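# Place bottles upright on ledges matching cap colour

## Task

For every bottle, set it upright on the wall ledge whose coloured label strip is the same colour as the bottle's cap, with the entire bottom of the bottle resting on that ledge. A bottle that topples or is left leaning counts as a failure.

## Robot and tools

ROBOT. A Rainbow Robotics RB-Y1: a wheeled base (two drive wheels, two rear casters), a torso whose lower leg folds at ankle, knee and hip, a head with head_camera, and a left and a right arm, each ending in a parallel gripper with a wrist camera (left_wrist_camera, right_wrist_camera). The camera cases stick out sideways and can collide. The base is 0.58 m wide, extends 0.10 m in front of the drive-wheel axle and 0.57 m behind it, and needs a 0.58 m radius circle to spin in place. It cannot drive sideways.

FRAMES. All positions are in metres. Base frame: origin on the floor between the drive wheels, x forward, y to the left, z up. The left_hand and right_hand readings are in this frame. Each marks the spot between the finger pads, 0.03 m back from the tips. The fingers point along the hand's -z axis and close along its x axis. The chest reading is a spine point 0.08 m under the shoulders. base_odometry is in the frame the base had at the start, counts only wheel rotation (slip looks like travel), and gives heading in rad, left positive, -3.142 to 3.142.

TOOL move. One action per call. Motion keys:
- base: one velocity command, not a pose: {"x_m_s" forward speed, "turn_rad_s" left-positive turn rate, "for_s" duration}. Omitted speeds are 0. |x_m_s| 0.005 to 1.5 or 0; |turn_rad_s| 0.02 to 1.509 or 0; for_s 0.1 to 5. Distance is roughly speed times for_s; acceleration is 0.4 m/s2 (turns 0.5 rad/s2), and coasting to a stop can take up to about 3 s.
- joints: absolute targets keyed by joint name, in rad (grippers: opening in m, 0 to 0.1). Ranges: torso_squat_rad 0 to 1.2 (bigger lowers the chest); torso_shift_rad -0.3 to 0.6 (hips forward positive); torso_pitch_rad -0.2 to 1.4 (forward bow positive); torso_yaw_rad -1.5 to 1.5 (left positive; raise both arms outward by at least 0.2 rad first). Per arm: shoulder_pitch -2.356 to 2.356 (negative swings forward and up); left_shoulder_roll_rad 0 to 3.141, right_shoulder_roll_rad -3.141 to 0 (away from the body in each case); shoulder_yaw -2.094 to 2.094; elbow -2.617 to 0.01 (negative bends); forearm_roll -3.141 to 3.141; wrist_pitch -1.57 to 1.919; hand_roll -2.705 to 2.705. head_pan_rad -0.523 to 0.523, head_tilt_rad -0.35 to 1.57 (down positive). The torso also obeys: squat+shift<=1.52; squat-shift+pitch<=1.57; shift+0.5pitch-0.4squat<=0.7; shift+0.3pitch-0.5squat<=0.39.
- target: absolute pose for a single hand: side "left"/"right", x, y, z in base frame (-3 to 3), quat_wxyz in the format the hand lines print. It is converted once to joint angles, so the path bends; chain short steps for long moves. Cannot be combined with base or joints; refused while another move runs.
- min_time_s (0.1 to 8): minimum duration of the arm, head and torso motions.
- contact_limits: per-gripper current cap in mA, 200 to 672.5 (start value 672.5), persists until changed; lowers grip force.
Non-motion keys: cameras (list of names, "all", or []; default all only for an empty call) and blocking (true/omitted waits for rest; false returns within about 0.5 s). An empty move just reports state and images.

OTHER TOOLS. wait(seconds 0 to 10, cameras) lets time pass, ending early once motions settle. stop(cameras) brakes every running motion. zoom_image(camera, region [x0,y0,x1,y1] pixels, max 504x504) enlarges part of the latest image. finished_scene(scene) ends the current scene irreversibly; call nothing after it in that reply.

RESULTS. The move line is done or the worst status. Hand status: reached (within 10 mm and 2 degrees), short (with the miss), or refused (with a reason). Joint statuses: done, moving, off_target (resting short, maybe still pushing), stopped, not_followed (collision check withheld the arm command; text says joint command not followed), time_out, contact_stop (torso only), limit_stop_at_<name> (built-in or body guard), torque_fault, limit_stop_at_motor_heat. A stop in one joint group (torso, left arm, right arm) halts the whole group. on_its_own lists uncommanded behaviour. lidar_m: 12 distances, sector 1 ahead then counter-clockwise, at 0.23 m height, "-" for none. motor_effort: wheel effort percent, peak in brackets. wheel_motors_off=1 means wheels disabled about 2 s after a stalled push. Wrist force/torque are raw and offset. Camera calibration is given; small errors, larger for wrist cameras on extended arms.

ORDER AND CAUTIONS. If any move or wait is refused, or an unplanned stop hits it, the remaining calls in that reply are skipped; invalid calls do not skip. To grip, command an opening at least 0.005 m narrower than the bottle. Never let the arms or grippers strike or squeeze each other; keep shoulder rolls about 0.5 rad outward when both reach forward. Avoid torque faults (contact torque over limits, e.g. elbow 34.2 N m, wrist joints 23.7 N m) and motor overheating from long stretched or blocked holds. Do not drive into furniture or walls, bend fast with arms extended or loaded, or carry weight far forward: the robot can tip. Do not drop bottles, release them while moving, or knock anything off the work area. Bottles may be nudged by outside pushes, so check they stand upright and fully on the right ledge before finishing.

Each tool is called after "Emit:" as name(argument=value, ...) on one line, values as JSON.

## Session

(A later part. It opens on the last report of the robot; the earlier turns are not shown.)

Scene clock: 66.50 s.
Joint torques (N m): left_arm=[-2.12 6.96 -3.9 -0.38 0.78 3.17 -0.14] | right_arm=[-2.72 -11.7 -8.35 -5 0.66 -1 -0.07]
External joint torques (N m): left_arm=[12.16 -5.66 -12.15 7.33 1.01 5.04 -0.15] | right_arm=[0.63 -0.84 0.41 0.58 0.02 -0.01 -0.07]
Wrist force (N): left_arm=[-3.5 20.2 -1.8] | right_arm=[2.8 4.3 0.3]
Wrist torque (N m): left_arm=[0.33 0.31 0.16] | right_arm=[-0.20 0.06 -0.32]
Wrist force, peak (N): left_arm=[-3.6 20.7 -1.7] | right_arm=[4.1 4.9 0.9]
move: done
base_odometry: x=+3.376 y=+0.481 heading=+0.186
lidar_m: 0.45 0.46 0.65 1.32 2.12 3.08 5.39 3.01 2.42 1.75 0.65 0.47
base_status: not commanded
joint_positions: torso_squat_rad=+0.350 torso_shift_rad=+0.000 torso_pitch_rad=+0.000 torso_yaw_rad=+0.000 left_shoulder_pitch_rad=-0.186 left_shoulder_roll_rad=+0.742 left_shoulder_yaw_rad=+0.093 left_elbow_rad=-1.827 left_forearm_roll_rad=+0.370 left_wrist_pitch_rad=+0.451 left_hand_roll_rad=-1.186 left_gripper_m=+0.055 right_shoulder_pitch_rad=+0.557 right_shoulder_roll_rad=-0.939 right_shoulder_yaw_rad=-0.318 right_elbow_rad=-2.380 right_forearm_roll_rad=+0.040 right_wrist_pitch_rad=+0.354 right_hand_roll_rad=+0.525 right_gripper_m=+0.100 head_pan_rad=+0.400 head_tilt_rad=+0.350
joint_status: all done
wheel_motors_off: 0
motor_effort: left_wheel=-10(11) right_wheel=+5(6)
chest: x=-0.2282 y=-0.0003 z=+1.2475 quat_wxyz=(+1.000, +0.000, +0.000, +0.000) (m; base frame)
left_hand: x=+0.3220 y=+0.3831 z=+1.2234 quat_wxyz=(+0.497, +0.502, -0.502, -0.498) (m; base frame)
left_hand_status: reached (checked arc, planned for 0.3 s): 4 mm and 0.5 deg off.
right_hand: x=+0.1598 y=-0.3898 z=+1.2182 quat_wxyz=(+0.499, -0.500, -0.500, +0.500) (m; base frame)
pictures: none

Emit:
move(joints={"left_gripper_m": 0.1, "head_pan_rad": -0.45}, cameras=["left_wrist_camera"])

Emit:
move(target={"side": "left", "x": 0.215, "y": 0.383, "z": 1.228, "quat_wxyz": [0.5, 0.5, -0.5, -0.5]}, min_time_s=0.8, cameras=["left_wrist_camera"])

Emit:
move(target={"side": "right", "x": 0.20, "y": -0.42, "z": 1.38, "quat_wxyz": [0.5, -0.5, -0.5, 0.5]}, min_time_s=0.8)

Emit:
move(target={"side": "right", "x": 0.26, "y": -0.44, "z": 1.427, "quat_wxyz": [0.5, -0.5, -0.5, 0.5]}, min_time_s=0.5, cameras=["head_camera", "right_wrist_camera"])

Scene clock: 68.57 s.
Joint torques (N m): left_arm=[-13.61 12.15 5.97 -6.81 -0.14 -1.66 -0.06] | right_arm=[-2.63 -12.15 -8.66 -5.11 0.83 -0.87 0.14]
External joint torques (N m): left_arm=[0.65 -0.44 -2.28 0.93 0.09 0.22 -0.08] | right_arm=[0.72 -1.3 0.1 0.47 0.19 0.12 0.15]
Wrist force (N): left_arm=[1.7 -2.2 0.9] | right_arm=[3.3 5.0 0.2]
Wrist torque (N m): left_arm=[0.02 0.18 0.12] | right_arm=[-0.34 0.08 -0.32]
Wrist force, peak (N): left_arm=[-3.7 20.4 -1.9] | right_arm=[3.6 5.0 1.7]
move: done
base_odometry: x=+3.376 y=+0.481 heading=+0.186
lidar_m: 0.45 0.47 0.66 1.33 2.12 3.08 5.39 3.01 2.42 1.74 0.64 0.47
base_status: not commanded
joint_positions: torso_squat_rad=+0.350 torso_shift_rad=+0.000 torso_pitch_rad=+0.000 torso_yaw_rad=+0.000 left_shoulder_pitch_rad=-0.183 left_shoulder_roll_rad=+0.741 left_shoulder_yaw_rad=+0.091 left_elbow_rad=-1.825 left_forearm_roll_rad=+0.370 left_wrist_pitch_rad=+0.452 left_hand_roll_rad=-1.186 left_gripper_m=+0.100 right_shoulder_pitch_rad=+0.557 right_shoulder_roll_rad=-0.939 right_shoulder_yaw_rad=-0.318 right_elbow_rad=-2.380 right_forearm_roll_rad=+0.040 right_wrist_pitch_rad=+0.354 right_hand_roll_rad=+0.525 right_gripper_m=+0.100 head_pan_rad=-0.450 head_tilt_rad=+0.350
joint_status: all done
wheel_motors_off: 0
motor_effort: left_wheel=-10(11) right_wheel=+5(6)
chest: x=-0.2281 y=-0.0002 z=+1.2475 quat_wxyz=(+1.000, +0.000, +0.000, +0.000) (m; base frame)
left_hand: x=+0.3220 y=+0.3831 z=+1.2198 quat_wxyz=(+0.500, +0.500, -0.500, -0.500) (m; base frame)
right_hand: x=+0.1600 y=-0.3898 z=+1.2182 quat_wxyz=(+0.500, -0.500, -0.500, +0.500) (m; base frame)
pictures: left_wrist_camera
camera_calibration:
left_wrist_camera: T_world_to_cam=[[-0.0359794, -0.999338, -0.00547824, 0.400025], [-0.46569, 0.0216161, -0.884684, 1.24806], [0.884216, -0.0292792, -0.466159, 0.369434], [0, 0, 0, 1]] pos_world=[0.268942, 0.383599, 1.27854]

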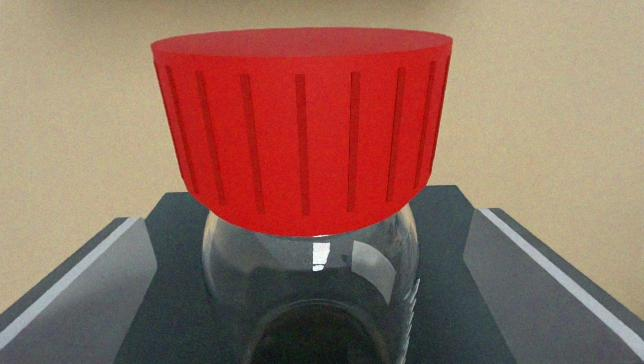

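Scene clock: 69.73 s.
Joint torques (N m): left_arm=[-8.68 12.65 8.23 -7.35 -0.29 -1.84 0.43] | right_arm=[-2.72 -12.29 -8.1 -5.18 0.53 -0.85 0.07]
External joint torques (N m): left_arm=[-1 1.46 0.15 -0.52 0.05 -0.03 0.41] | right_arm=[0.62 -1.43 0.65 0.39 -0.1 0.14 0.08]
Wrist force (N): left_arm=[1.6 -4.3 1.1] | right_arm=[3.3 5.2 0.7]
Wrist torque (N m): left_arm=[0.09 0.20 -0.09] | right_arm=[-0.32 0.10 -0.35]
Wrist force, peak (N): left_arm=[1.7 -4.8 1.7] | right_arm=[3.6 5.6 0.3]
move: done
base_odometry: x=+3.376 y=+0.481 heading=+0.186
lidar_m: 0.45 0.47 0.65 1.32 2.12 3.07 5.39 3.01 2.43 1.75 0.64 0.47
base_status: not commanded
joint_positions: torso_squat_rad=+0.350 torso_shift_rad=+0.000 torso_pitch_rad=+0.000 torso_yaw_rad=+0.000 left_shoulder_pitch_rad=+0.220 left_shoulder_roll_rad=+0.764 left_shoulder_yaw_rad=+0.279 left_elbow_rad=-2.250 left_forearm_roll_rad=+0.390 left_wrist_pitch_rad=+0.507 left_hand_roll_rad=-1.104 left_gripper_m=+0.100 right_shoulder_pitch_rad=+0.557 right_shoulder_roll_rad=-0.939 right_shoulder_yaw_rad=-0.318 right_elbow_rad=-2.380 right_forearm_roll_rad=+0.040 right_wrist_pitch_rad=+0.354 right_hand_roll_rad=+0.525 right_gripper_m=+0.100 head_pan_rad=-0.450 head_tilt_rad=+0.350
joint_status: all done
wheel_motors_off: 0
motor_effort: left_wheel=-11(11) right_wheel=+5(6)
chest: x=-0.2280 y=-0.0002 z=+1.2475 quat_wxyz=(+1.000, +0.000, +0.000, +0.000) (m; base frame)
left_hand: x=+0.2150 y=+0.3830 z=+1.2279 quat_wxyz=(+0.500, +0.500, -0.500, -0.500) (m; base frame)
left_hand_status: reached (checked arc, planned for 0.8 s): 0 mm and 0.0 deg off.
right_hand: x=+0.1600 y=-0.3898 z=+1.2181 quat_wxyz=(+0.500, -0.500, -0.500, +0.500) (m; base frame)
pictures: left_wrist_camera
camera_calibration:
left_wrist_camera: T_world_to_cam=[[-0.0360241, -0.999338, -0.00507164, 0.39561], [-0.466885, 0.0213169, -0.884061, 1.20508], [0.883584, -0.0294796, -0.467344, 0.469396], [0, 0, 0, 1]] pos_world=[0.162135, 0.383497, 1.28674]

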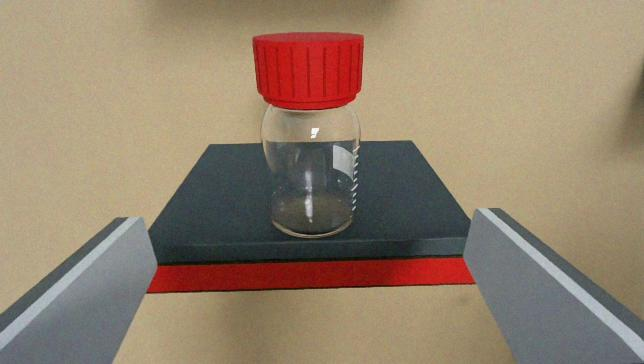

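Scene clock: 71.03 s.
Joint torques (N m): left_arm=[-7.91 12.21 8.44 -7.19 -0.46 -1.98 0.36] | right_arm=[-4.59 -12.4 -9.2 0.82 0.93 -0.75 0]
External joint torques (N m): left_arm=[-0.24 1.01 0.36 -0.36 -0.13 -0.17 0.34] | right_arm=[1.62 -0.61 1.53 0 0.1 0.1 0.01]
Wrist force (N): left_arm=[1.2 -4.2 1.1] | right_arm=[2.9 4.2 1.1]
Wrist torque (N m): left_arm=[0.09 0.15 -0.09] | right_arm=[-0.17 0.04 -0.09]
Wrist force, peak (N): left_arm=[1.2 -4.6 1.5] | right_arm=[5.9 4.2 0.5]
move: done
base_odometry: x=+3.376 y=+0.481 heading=+0.186
lidar_m: 0.44 0.47 0.65 1.32 2.11 3.08 5.39 3.02 2.42 1.75 0.64 0.47
base_status: not commanded
joint_positions: torso_squat_rad=+0.350 torso_shift_rad=+0.000 torso_pitch_rad=+0.000 torso_yaw_rad=+0.000 left_shoulder_pitch_rad=+0.220 left_shoulder_roll_rad=+0.764 left_shoulder_yaw_rad=+0.279 left_elbow_rad=-2.250 left_forearm_roll_rad=+0.390 left_wrist_pitch_rad=+0.507 left_hand_roll_rad=-1.104 left_gripper_m=+0.100 right_shoulder_pitch_rad=+0.633 right_shoulder_roll_rad=-1.461 right_shoulder_yaw_rad=-0.819 right_elbow_rad=-2.252 right_forearm_roll_rad=-0.527 right_wrist_pitch_rad=+0.464 right_hand_roll_rad=+0.447 right_gripper_m=+0.100 head_pan_rad=-0.450 head_tilt_rad=+0.350
joint_status: all done
wheel_motors_off: 0
motor_effort: left_wheel=-10(11) right_wheel=+4(6)
chest: x=-0.2280 y=-0.0002 z=+1.2475 quat_wxyz=(+1.000, +0.000, +0.000, +0.000) (m; base frame)
left_hand: x=+0.2151 y=+0.3830 z=+1.2280 quat_wxyz=(+0.500, +0.500, -0.500, -0.500) (m; base frame)
right_hand: x=+0.2001 y=-0.4197 z=+1.3803 quat_wxyz=(+0.500, -0.500, -0.500, +0.500) (m; base frame)
right_hand_status: reached (checked arc, planned for 0.8 s): 0 mm and 0.1 deg off.
pictures: none

Scene clock: 72.00 s.
Joint torques (N m): left_arm=[-7.93 12.36 8.22 -7.07 -0.36 -1.81 0.37] | right_arm=[-10.28 -13.09 -9.11 2.37 0.69 -0.67 0.03]
External joint torques (N m): left_arm=[-0.25 1.16 0.14 -0.24 -0.03 0 0.36] | right_arm=[-0.62 -0.62 2.43 -0.18 0.07 0.02 0.04]
Wrist force (N): left_arm=[1.5 -4.3 1.3] | right_arm=[3.8 4.5 1.3]
Wrist torque (N m): left_arm=[0.08 0.17 -0.07] | right_arm=[-0.25 0.18 -0.14]
Wrist force, peak (N): left_arm=[1.3 -4.5 1.1] | right_arm=[4.0 4.9 0.3]
move: done
base_odometry: x=+3.376 y=+0.481 heading=+0.186
lidar_m: 0.45 0.47 0.65 1.33 2.11 3.08 5.39 3.02 2.42 1.74 0.64 0.47
base_status: not commanded
joint_positions: torso_squat_rad=+0.350 torso_shift_rad=+0.000 torso_pitch_rad=+0.000 torso_yaw_rad=+0.000 left_shoulder_pitch_rad=+0.220 left_shoulder_roll_rad=+0.764 left_shoulder_yaw_rad=+0.279 left_elbow_rad=-2.250 left_forearm_roll_rad=+0.390 left_wrist_pitch_rad=+0.507 left_hand_roll_rad=-1.104 left_gripper_m=+0.100 right_shoulder_pitch_rad=+0.556 right_shoulder_roll_rad=-1.757 right_shoulder_yaw_rad=-0.738 right_elbow_rad=-1.938 right_forearm_roll_rad=-0.609 right_wrist_pitch_rad=+0.337 right_hand_roll_rad=+0.357 right_gripper_m=+0.100 head_pan_rad=-0.450 head_tilt_rad=+0.350
joint_status: all done
wheel_motors_off: 0
motor_effort: left_wheel=-10(11) right_wheel=+5(6)
chest: x=-0.2280 y=-0.0002 z=+1.2475 quat_wxyz=(+1.000, +0.000, +0.000, +0.000) (m; base frame)
left_hand: x=+0.2151 y=+0.3830 z=+1.2280 quat_wxyz=(+0.500, +0.500, -0.500, -0.500) (m; base frame)
right_hand: x=+0.2594 y=-0.4400 z=+1.4272 quat_wxyz=(+0.500, -0.500, -0.499, +0.501) (m; base frame)
right_hand_status: reached (checked arc, planned for 0.6 s): 1 mm and 0.2 deg off.
pictures: head_camera, right_wrist_camera
camera_calibration:
head_camera: T_world_to_cam=[[-0.459813, -0.887696, 0.0238401, -0.124735], [-0.284005, 0.121568, -0.951085, 1.37673], [0.841376, -0.444092, -0.308008, 0.562122], [0, 0, 0, 1]] pos_world=[-0.139314, -0.0284584, 1.48549]
right_wrist_camera: T_world_to_cam=[[-0.0166019, -0.998473, 0.0526923, -0.514995], [-0.499029, -0.0373921, -0.865778, 1.37566], [0.866426, -0.0406685, -0.497646, 0.539734], [0, 0, 0, 1]] pos_world=[0.210305, -0.440819, 1.48675]

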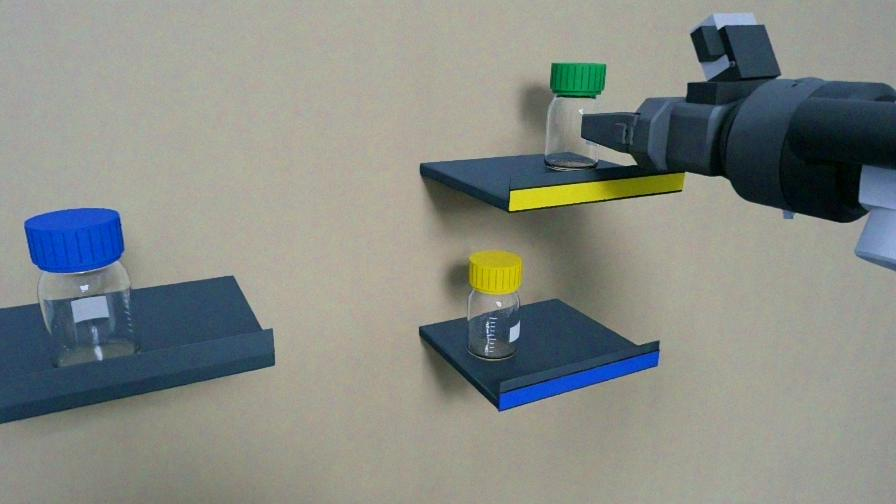

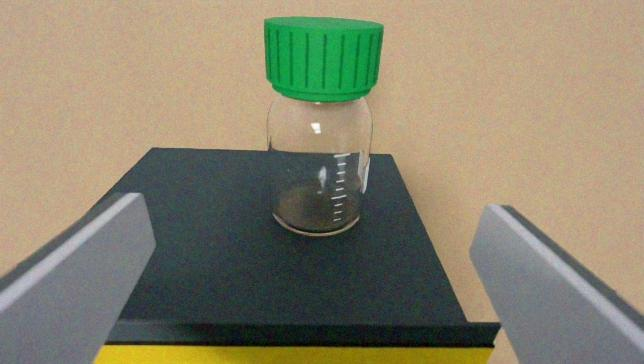

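Emit:
move(target={"side": "right", "x": 0.361, "y": -0.44, "z": 1.427, "quat_wxyz": [0.5, -0.5, -0.5, 0.5]}, min_time_s=0.6, cameras=["right_wrist_camera"])

Emit:
move(joints={"right_gripper_m": 0.045}, cameras=["right_wrist_camera"])

Emit:
move(target={"side": "right", "x": 0.345, "y": -0.435, "z": 1.47, "quat_wxyz": [0.5, -0.5, -0.5, 0.5]}, min_time_s=0.6)

Emit:
move(target={"side": "right", "x": 0.175, "y": -0.34, "z": 1.475, "quat_wxyz": [0.5, -0.5, -0.5, 0.5]}, min_time_s=1.0, cameras=["right_wrist_camera", "head_camera"])

Scene clock: 75.57 s.
Joint torques (N m): left_arm=[-8.02 12.13 8.22 -7.18 -0.43 -1.96 0.32] | right_arm=[-14.49 1.98 -10.05 4.35 0.2 0.83 0.13]
External joint torques (N m): left_arm=[-0.35 0.93 0.14 -0.36 -0.1 -0.15 0.3] | right_arm=[1.51 0.75 0.91 -0.01 -0.03 0.2 0.14]
Wrist force (N): left_arm=[1.5 -4.1 1.5] | right_arm=[2.7 4.7 0.5]
Wrist torque (N m): left_arm=[0.07 0.17 -0.08] | right_arm=[-0.27 0.04 -0.12]
Wrist force, peak (N): left_arm=[1.6 -4.6 1.1] | right_arm=[3.8 6.3 0.8]
move: done
base_odometry: x=+3.376 y=+0.481 heading=+0.186
lidar_m: 0.45 0.47 0.65 1.32 2.12 3.08 5.38 3.01 2.43 1.75 0.64 0.47
base_status: not commanded
joint_positions: torso_squat_rad=+0.350 torso_shift_rad=+0.000 torso_pitch_rad=+0.000 torso_yaw_rad=+0.000 left_shoulder_pitch_rad=+0.220 left_shoulder_roll_rad=+0.764 left_shoulder_yaw_rad=+0.279 left_elbow_rad=-2.250 left_forearm_roll_rad=+0.390 left_wrist_pitch_rad=+0.507 left_hand_roll_rad=-1.104 left_gripper_m=+0.100 right_shoulder_pitch_rad=+1.286 right_shoulder_roll_rad=-2.191 right_shoulder_yaw_rad=-1.284 right_elbow_rad=-1.496 right_forearm_roll_rad=-0.104 right_wrist_pitch_rad=+0.185 right_hand_roll_rad=-0.321 right_gripper_m=+0.100 head_pan_rad=-0.450 head_tilt_rad=+0.350
joint_status: all done
wheel_motors_off: 0
motor_effort: left_wheel=-10(11) right_wheel=+5(6)
chest: x=-0.2280 y=-0.0002 z=+1.2475 quat_wxyz=(+1.000, +0.000, +0.000, +0.000) (m; base frame)
left_hand: x=+0.2151 y=+0.3829 z=+1.2280 quat_wxyz=(+0.500, +0.500, -0.500, -0.500) (m; base frame)
right_hand: x=+0.3609 y=-0.4401 z=+1.4273 quat_wxyz=(+0.503, -0.498, -0.497, +0.502) (m; base frame)
right_hand_status: reached (checked arc, planned for 1.0 s): 0 mm and 0.6 deg off.
pictures: right_wrist_camera
camera_calibration:
right_wrist_camera: T_world_to_cam=[[-0.0190292, -0.998459, 0.0521329, -0.511736], [-0.505466, -0.0353808, -0.862121, 1.42443], [0.862637, -0.0427569, -0.504013, 0.461348], [0, 0, 0, 1]] pos_world=[0.312286, -0.440824, 1.48723]

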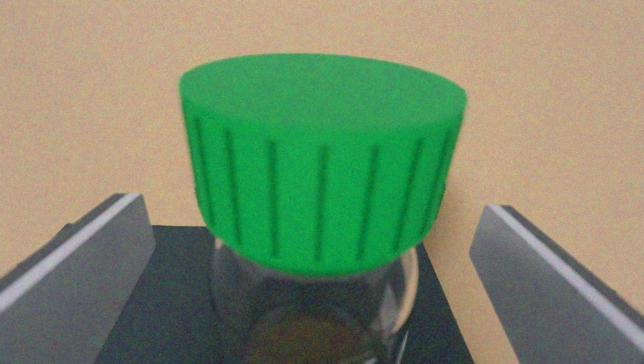

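Scene clock: 76.70 s.
Joint torques (N m): left_arm=[-7.74 12.44 8.35 -7.12 -0.38 -1.96 0.32] | right_arm=[-14.96 2.06 -10.25 4.43 -0.12 0.87 0.39]
External joint torques (N m): left_arm=[-0.06 1.24 0.27 -0.29 -0.04 -0.15 0.31] | right_arm=[1.04 0.85 0.71 0.07 -0.35 0.25 0.4]
Wrist force (N): left_arm=[1.5 -4.3 1.2] | right_arm=[3.1 2.8 1.3]
Wrist torque (N m): left_arm=[0.09 0.16 -0.09] | right_arm=[-0.14 0.07 -0.12]
Wrist force, peak (N): left_arm=[1.6 -4.5 1.2] | right_arm=[3.4 5.2 0.6]
move: off_target
base_odometry: x=+3.376 y=+0.481 heading=+0.186
lidar_m: 0.45 0.47 0.66 1.32 2.12 3.08 5.39 3.01 2.43 1.74 0.64 0.47
base_status: not commanded
joint_positions: torso_squat_rad=+0.350 torso_shift_rad=+0.000 torso_pitch_rad=+0.000 torso_yaw_rad=+0.000 left_shoulder_pitch_rad=+0.220 left_shoulder_roll_rad=+0.764 left_shoulder_yaw_rad=+0.279 left_elbow_rad=-2.250 left_forearm_roll_rad=+0.390 left_wrist_pitch_rad=+0.507 left_hand_roll_rad=-1.104 left_gripper_m=+0.100 right_shoulder_pitch_rad=+1.286 right_shoulder_roll_rad=-2.191 right_shoulder_yaw_rad=-1.284 right_elbow_rad=-1.496 right_forearm_roll_rad=-0.104 right_wrist_pitch_rad=+0.185 right_hand_roll_rad=-0.321 right_gripper_m=+0.055 head_pan_rad=-0.450 head_tilt_rad=+0.350
joint_status: right_gripper_m off_target (ended at +0.055, target +0.045)
wheel_motors_off: 0
motor_effort: left_wheel=-10(11) right_wheel=+5(6)
chest: x=-0.2280 y=-0.0002 z=+1.2475 quat_wxyz=(+1.000, +0.000, +0.000, +0.000) (m; base frame)
left_hand: x=+0.2151 y=+0.3829 z=+1.2280 quat_wxyz=(+0.500, +0.500, -0.500, -0.500) (m; base frame)
right_hand: x=+0.3609 y=-0.4401 z=+1.4273 quat_wxyz=(+0.503, -0.498, -0.497, +0.502) (m; base frame)
pictures: right_wrist_camera
camera_calibration:
right_wrist_camera: T_world_to_cam=[[-0.0190292, -0.998459, 0.0521329, -0.511736], [-0.505466, -0.0353808, -0.862121, 1.42443], [0.862637, -0.0427569, -0.504013, 0.461348], [0, 0, 0, 1]] pos_world=[0.312286, -0.440824, 1.48723]

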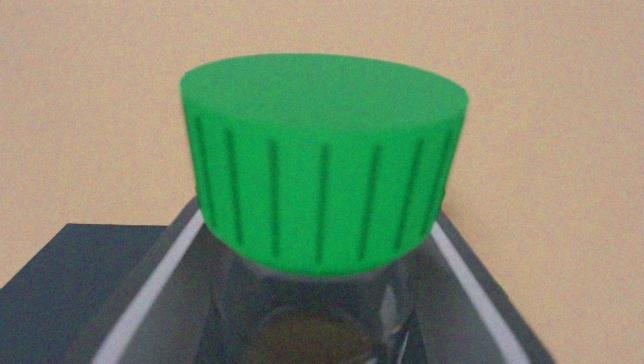

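Scene clock: 77.87 s.
Joint torques (N m): left_arm=[-7.97 12.72 8.21 -7.14 -0.36 -1.93 0.36] | right_arm=[-16 -4.8 -9.65 4.86 0.41 0.08 -0.12]
External joint torques (N m): left_arm=[-0.29 1.52 0.13 -0.31 -0.02 -0.12 0.34] | right_arm=[-1.06 -0.42 1.04 0 0.14 -0.05 -0.11]
Wrist force (N): left_arm=[1.5 -4.1 1.3] | right_arm=[3.9 5.4 0.8]
Wrist torque (N m): left_arm=[0.08 0.20 -0.07] | right_arm=[-0.17 0.16 -0.28]
Wrist force, peak (N): left_arm=[0.7 -4.4 1.9] | right_arm=[3.0 7.6 0.0]
move: done
base_odometry: x=+3.376 y=+0.481 heading=+0.186
lidar_m: 0.45 0.47 0.66 1.32 2.13 3.07 5.39 3.01 2.43 1.73 0.64 0.47
base_status: not commanded
joint_positions: torso_squat_rad=+0.350 torso_shift_rad=+0.000 torso_pitch_rad=+0.000 torso_yaw_rad=+0.000 left_shoulder_pitch_rad=+0.220 left_shoulder_roll_rad=+0.764 left_shoulder_yaw_rad=+0.279 left_elbow_rad=-2.250 left_forearm_roll_rad=+0.390 left_wrist_pitch_rad=+0.507 left_hand_roll_rad=-1.104 left_gripper_m=+0.100 right_shoulder_pitch_rad=+0.957 right_shoulder_roll_rad=-2.167 right_shoulder_yaw_rad=-1.021 right_elbow_rad=-1.524 right_forearm_roll_rad=-0.417 right_wrist_pitch_rad=+0.173 right_hand_roll_rad=-0.065 right_gripper_m=+0.055 head_pan_rad=-0.450 head_tilt_rad=+0.350
joint_status: all done
wheel_motors_off: 0
motor_effort: left_wheel=-10(11) right_wheel=+5(6)
chest: x=-0.2280 y=-0.0002 z=+1.2475 quat_wxyz=(+1.000, +0.000, +0.000, +0.000) (m; base frame)
left_hand: x=+0.2151 y=+0.3830 z=+1.2280 quat_wxyz=(+0.500, +0.500, -0.500, -0.500) (m; base frame)
right_hand: x=+0.3449 y=-0.4352 z=+1.4700 quat_wxyz=(+0.498, -0.502, -0.502, +0.498) (m; base frame)
right_hand_status: reached (checked arc, planned for 0.7 s): 0 mm and 0.5 deg off.
pictures: none

Scene clock: 79.53 s.
Joint torques (N m): left_arm=[-8.15 12.17 8.49 -7.15 -0.33 -1.89 0.25] | right_arm=[-6.92 -11.12 -9.08 4.54 1.61 -1.25 -0.2]
External joint torques (N m): left_arm=[-0.48 0.97 0.41 -0.33 0 -0.08 0.24] | right_arm=[-0.66 -2.54 -0.36 0.07 0.26 -0.51 -0.19]
Wrist force (N): left_arm=[1.5 -4.1 1.2] | right_arm=[2.6 5.9 0.6]
Wrist torque (N m): left_arm=[0.06 0.16 -0.08] | right_arm=[-0.19 -0.05 -0.35]
Wrist force, peak (N): left_arm=[1.2 -4.9 1.4] | right_arm=[4.0 8.6 -0.4]
move: done
base_odometry: x=+3.376 y=+0.481 heading=+0.186
lidar_m: 0.45 0.47 0.65 1.32 2.12 3.07 5.39 3.02 2.43 1.74 0.64 0.46
base_status: not commanded
joint_positions: torso_squat_rad=+0.350 torso_shift_rad=+0.000 torso_pitch_rad=+0.000 torso_yaw_rad=+0.000 left_shoulder_pitch_rad=+0.220 left_shoulder_roll_rad=+0.764 left_shoulder_yaw_rad=+0.279 left_elbow_rad=-2.250 left_forearm_roll_rad=+0.390 left_wrist_pitch_rad=+0.507 left_hand_roll_rad=-1.104 left_gripper_m=+0.100 right_shoulder_pitch_rad=+0.725 right_shoulder_roll_rad=-1.675 right_shoulder_yaw_rad=-1.288 right_elbow_rad=-2.378 right_forearm_roll_rad=-0.837 right_wrist_pitch_rad=+0.813 right_hand_roll_rad=+0.384 right_gripper_m=+0.055 head_pan_rad=-0.450 head_tilt_rad=+0.350
joint_status: all done
wheel_motors_off: 0
motor_effort: left_wheel=-10(10) right_wheel=+4(5)
chest: x=-0.2280 y=-0.0002 z=+1.2475 quat_wxyz=(+1.000, +0.000, +0.000, +0.000) (m; base frame)
left_hand: x=+0.2151 y=+0.3829 z=+1.2280 quat_wxyz=(+0.500, +0.500, -0.500, -0.500) (m; base frame)
right_hand: x=+0.1751 y=-0.3401 z=+1.4747 quat_wxyz=(+0.500, -0.500, -0.500, +0.500) (m; base frame)
right_hand_status: reached (checked arc, planned for 1.1 s): 0 mm and 0.0 deg off.
pictures: head_camera, right_wrist_camera
camera_calibration:
head_camera: T_world_to_cam=[[-0.459821, -0.887692, 0.0237979, -0.124717], [-0.284144, 0.12169, -0.951028, 1.37667], [0.841324, -0.444065, -0.308188, 0.562254], [0, 0, 0, 1]] pos_world=[-0.139214, -0.0285588, 1.48549]
right_wrist_camera: T_world_to_cam=[[-0.017095, -0.998541, 0.0512279, -0.416956], [-0.496477, -0.0359954, -0.867303, 1.38068], [0.867882, -0.04026, -0.495137, 0.636651], [0, 0, 0, 1]] pos_world=[0.125809, -0.341018, 1.53405]

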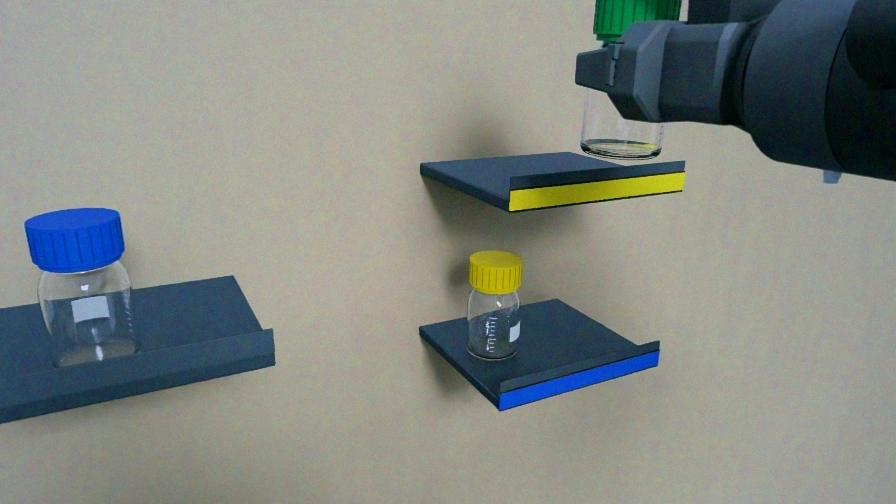

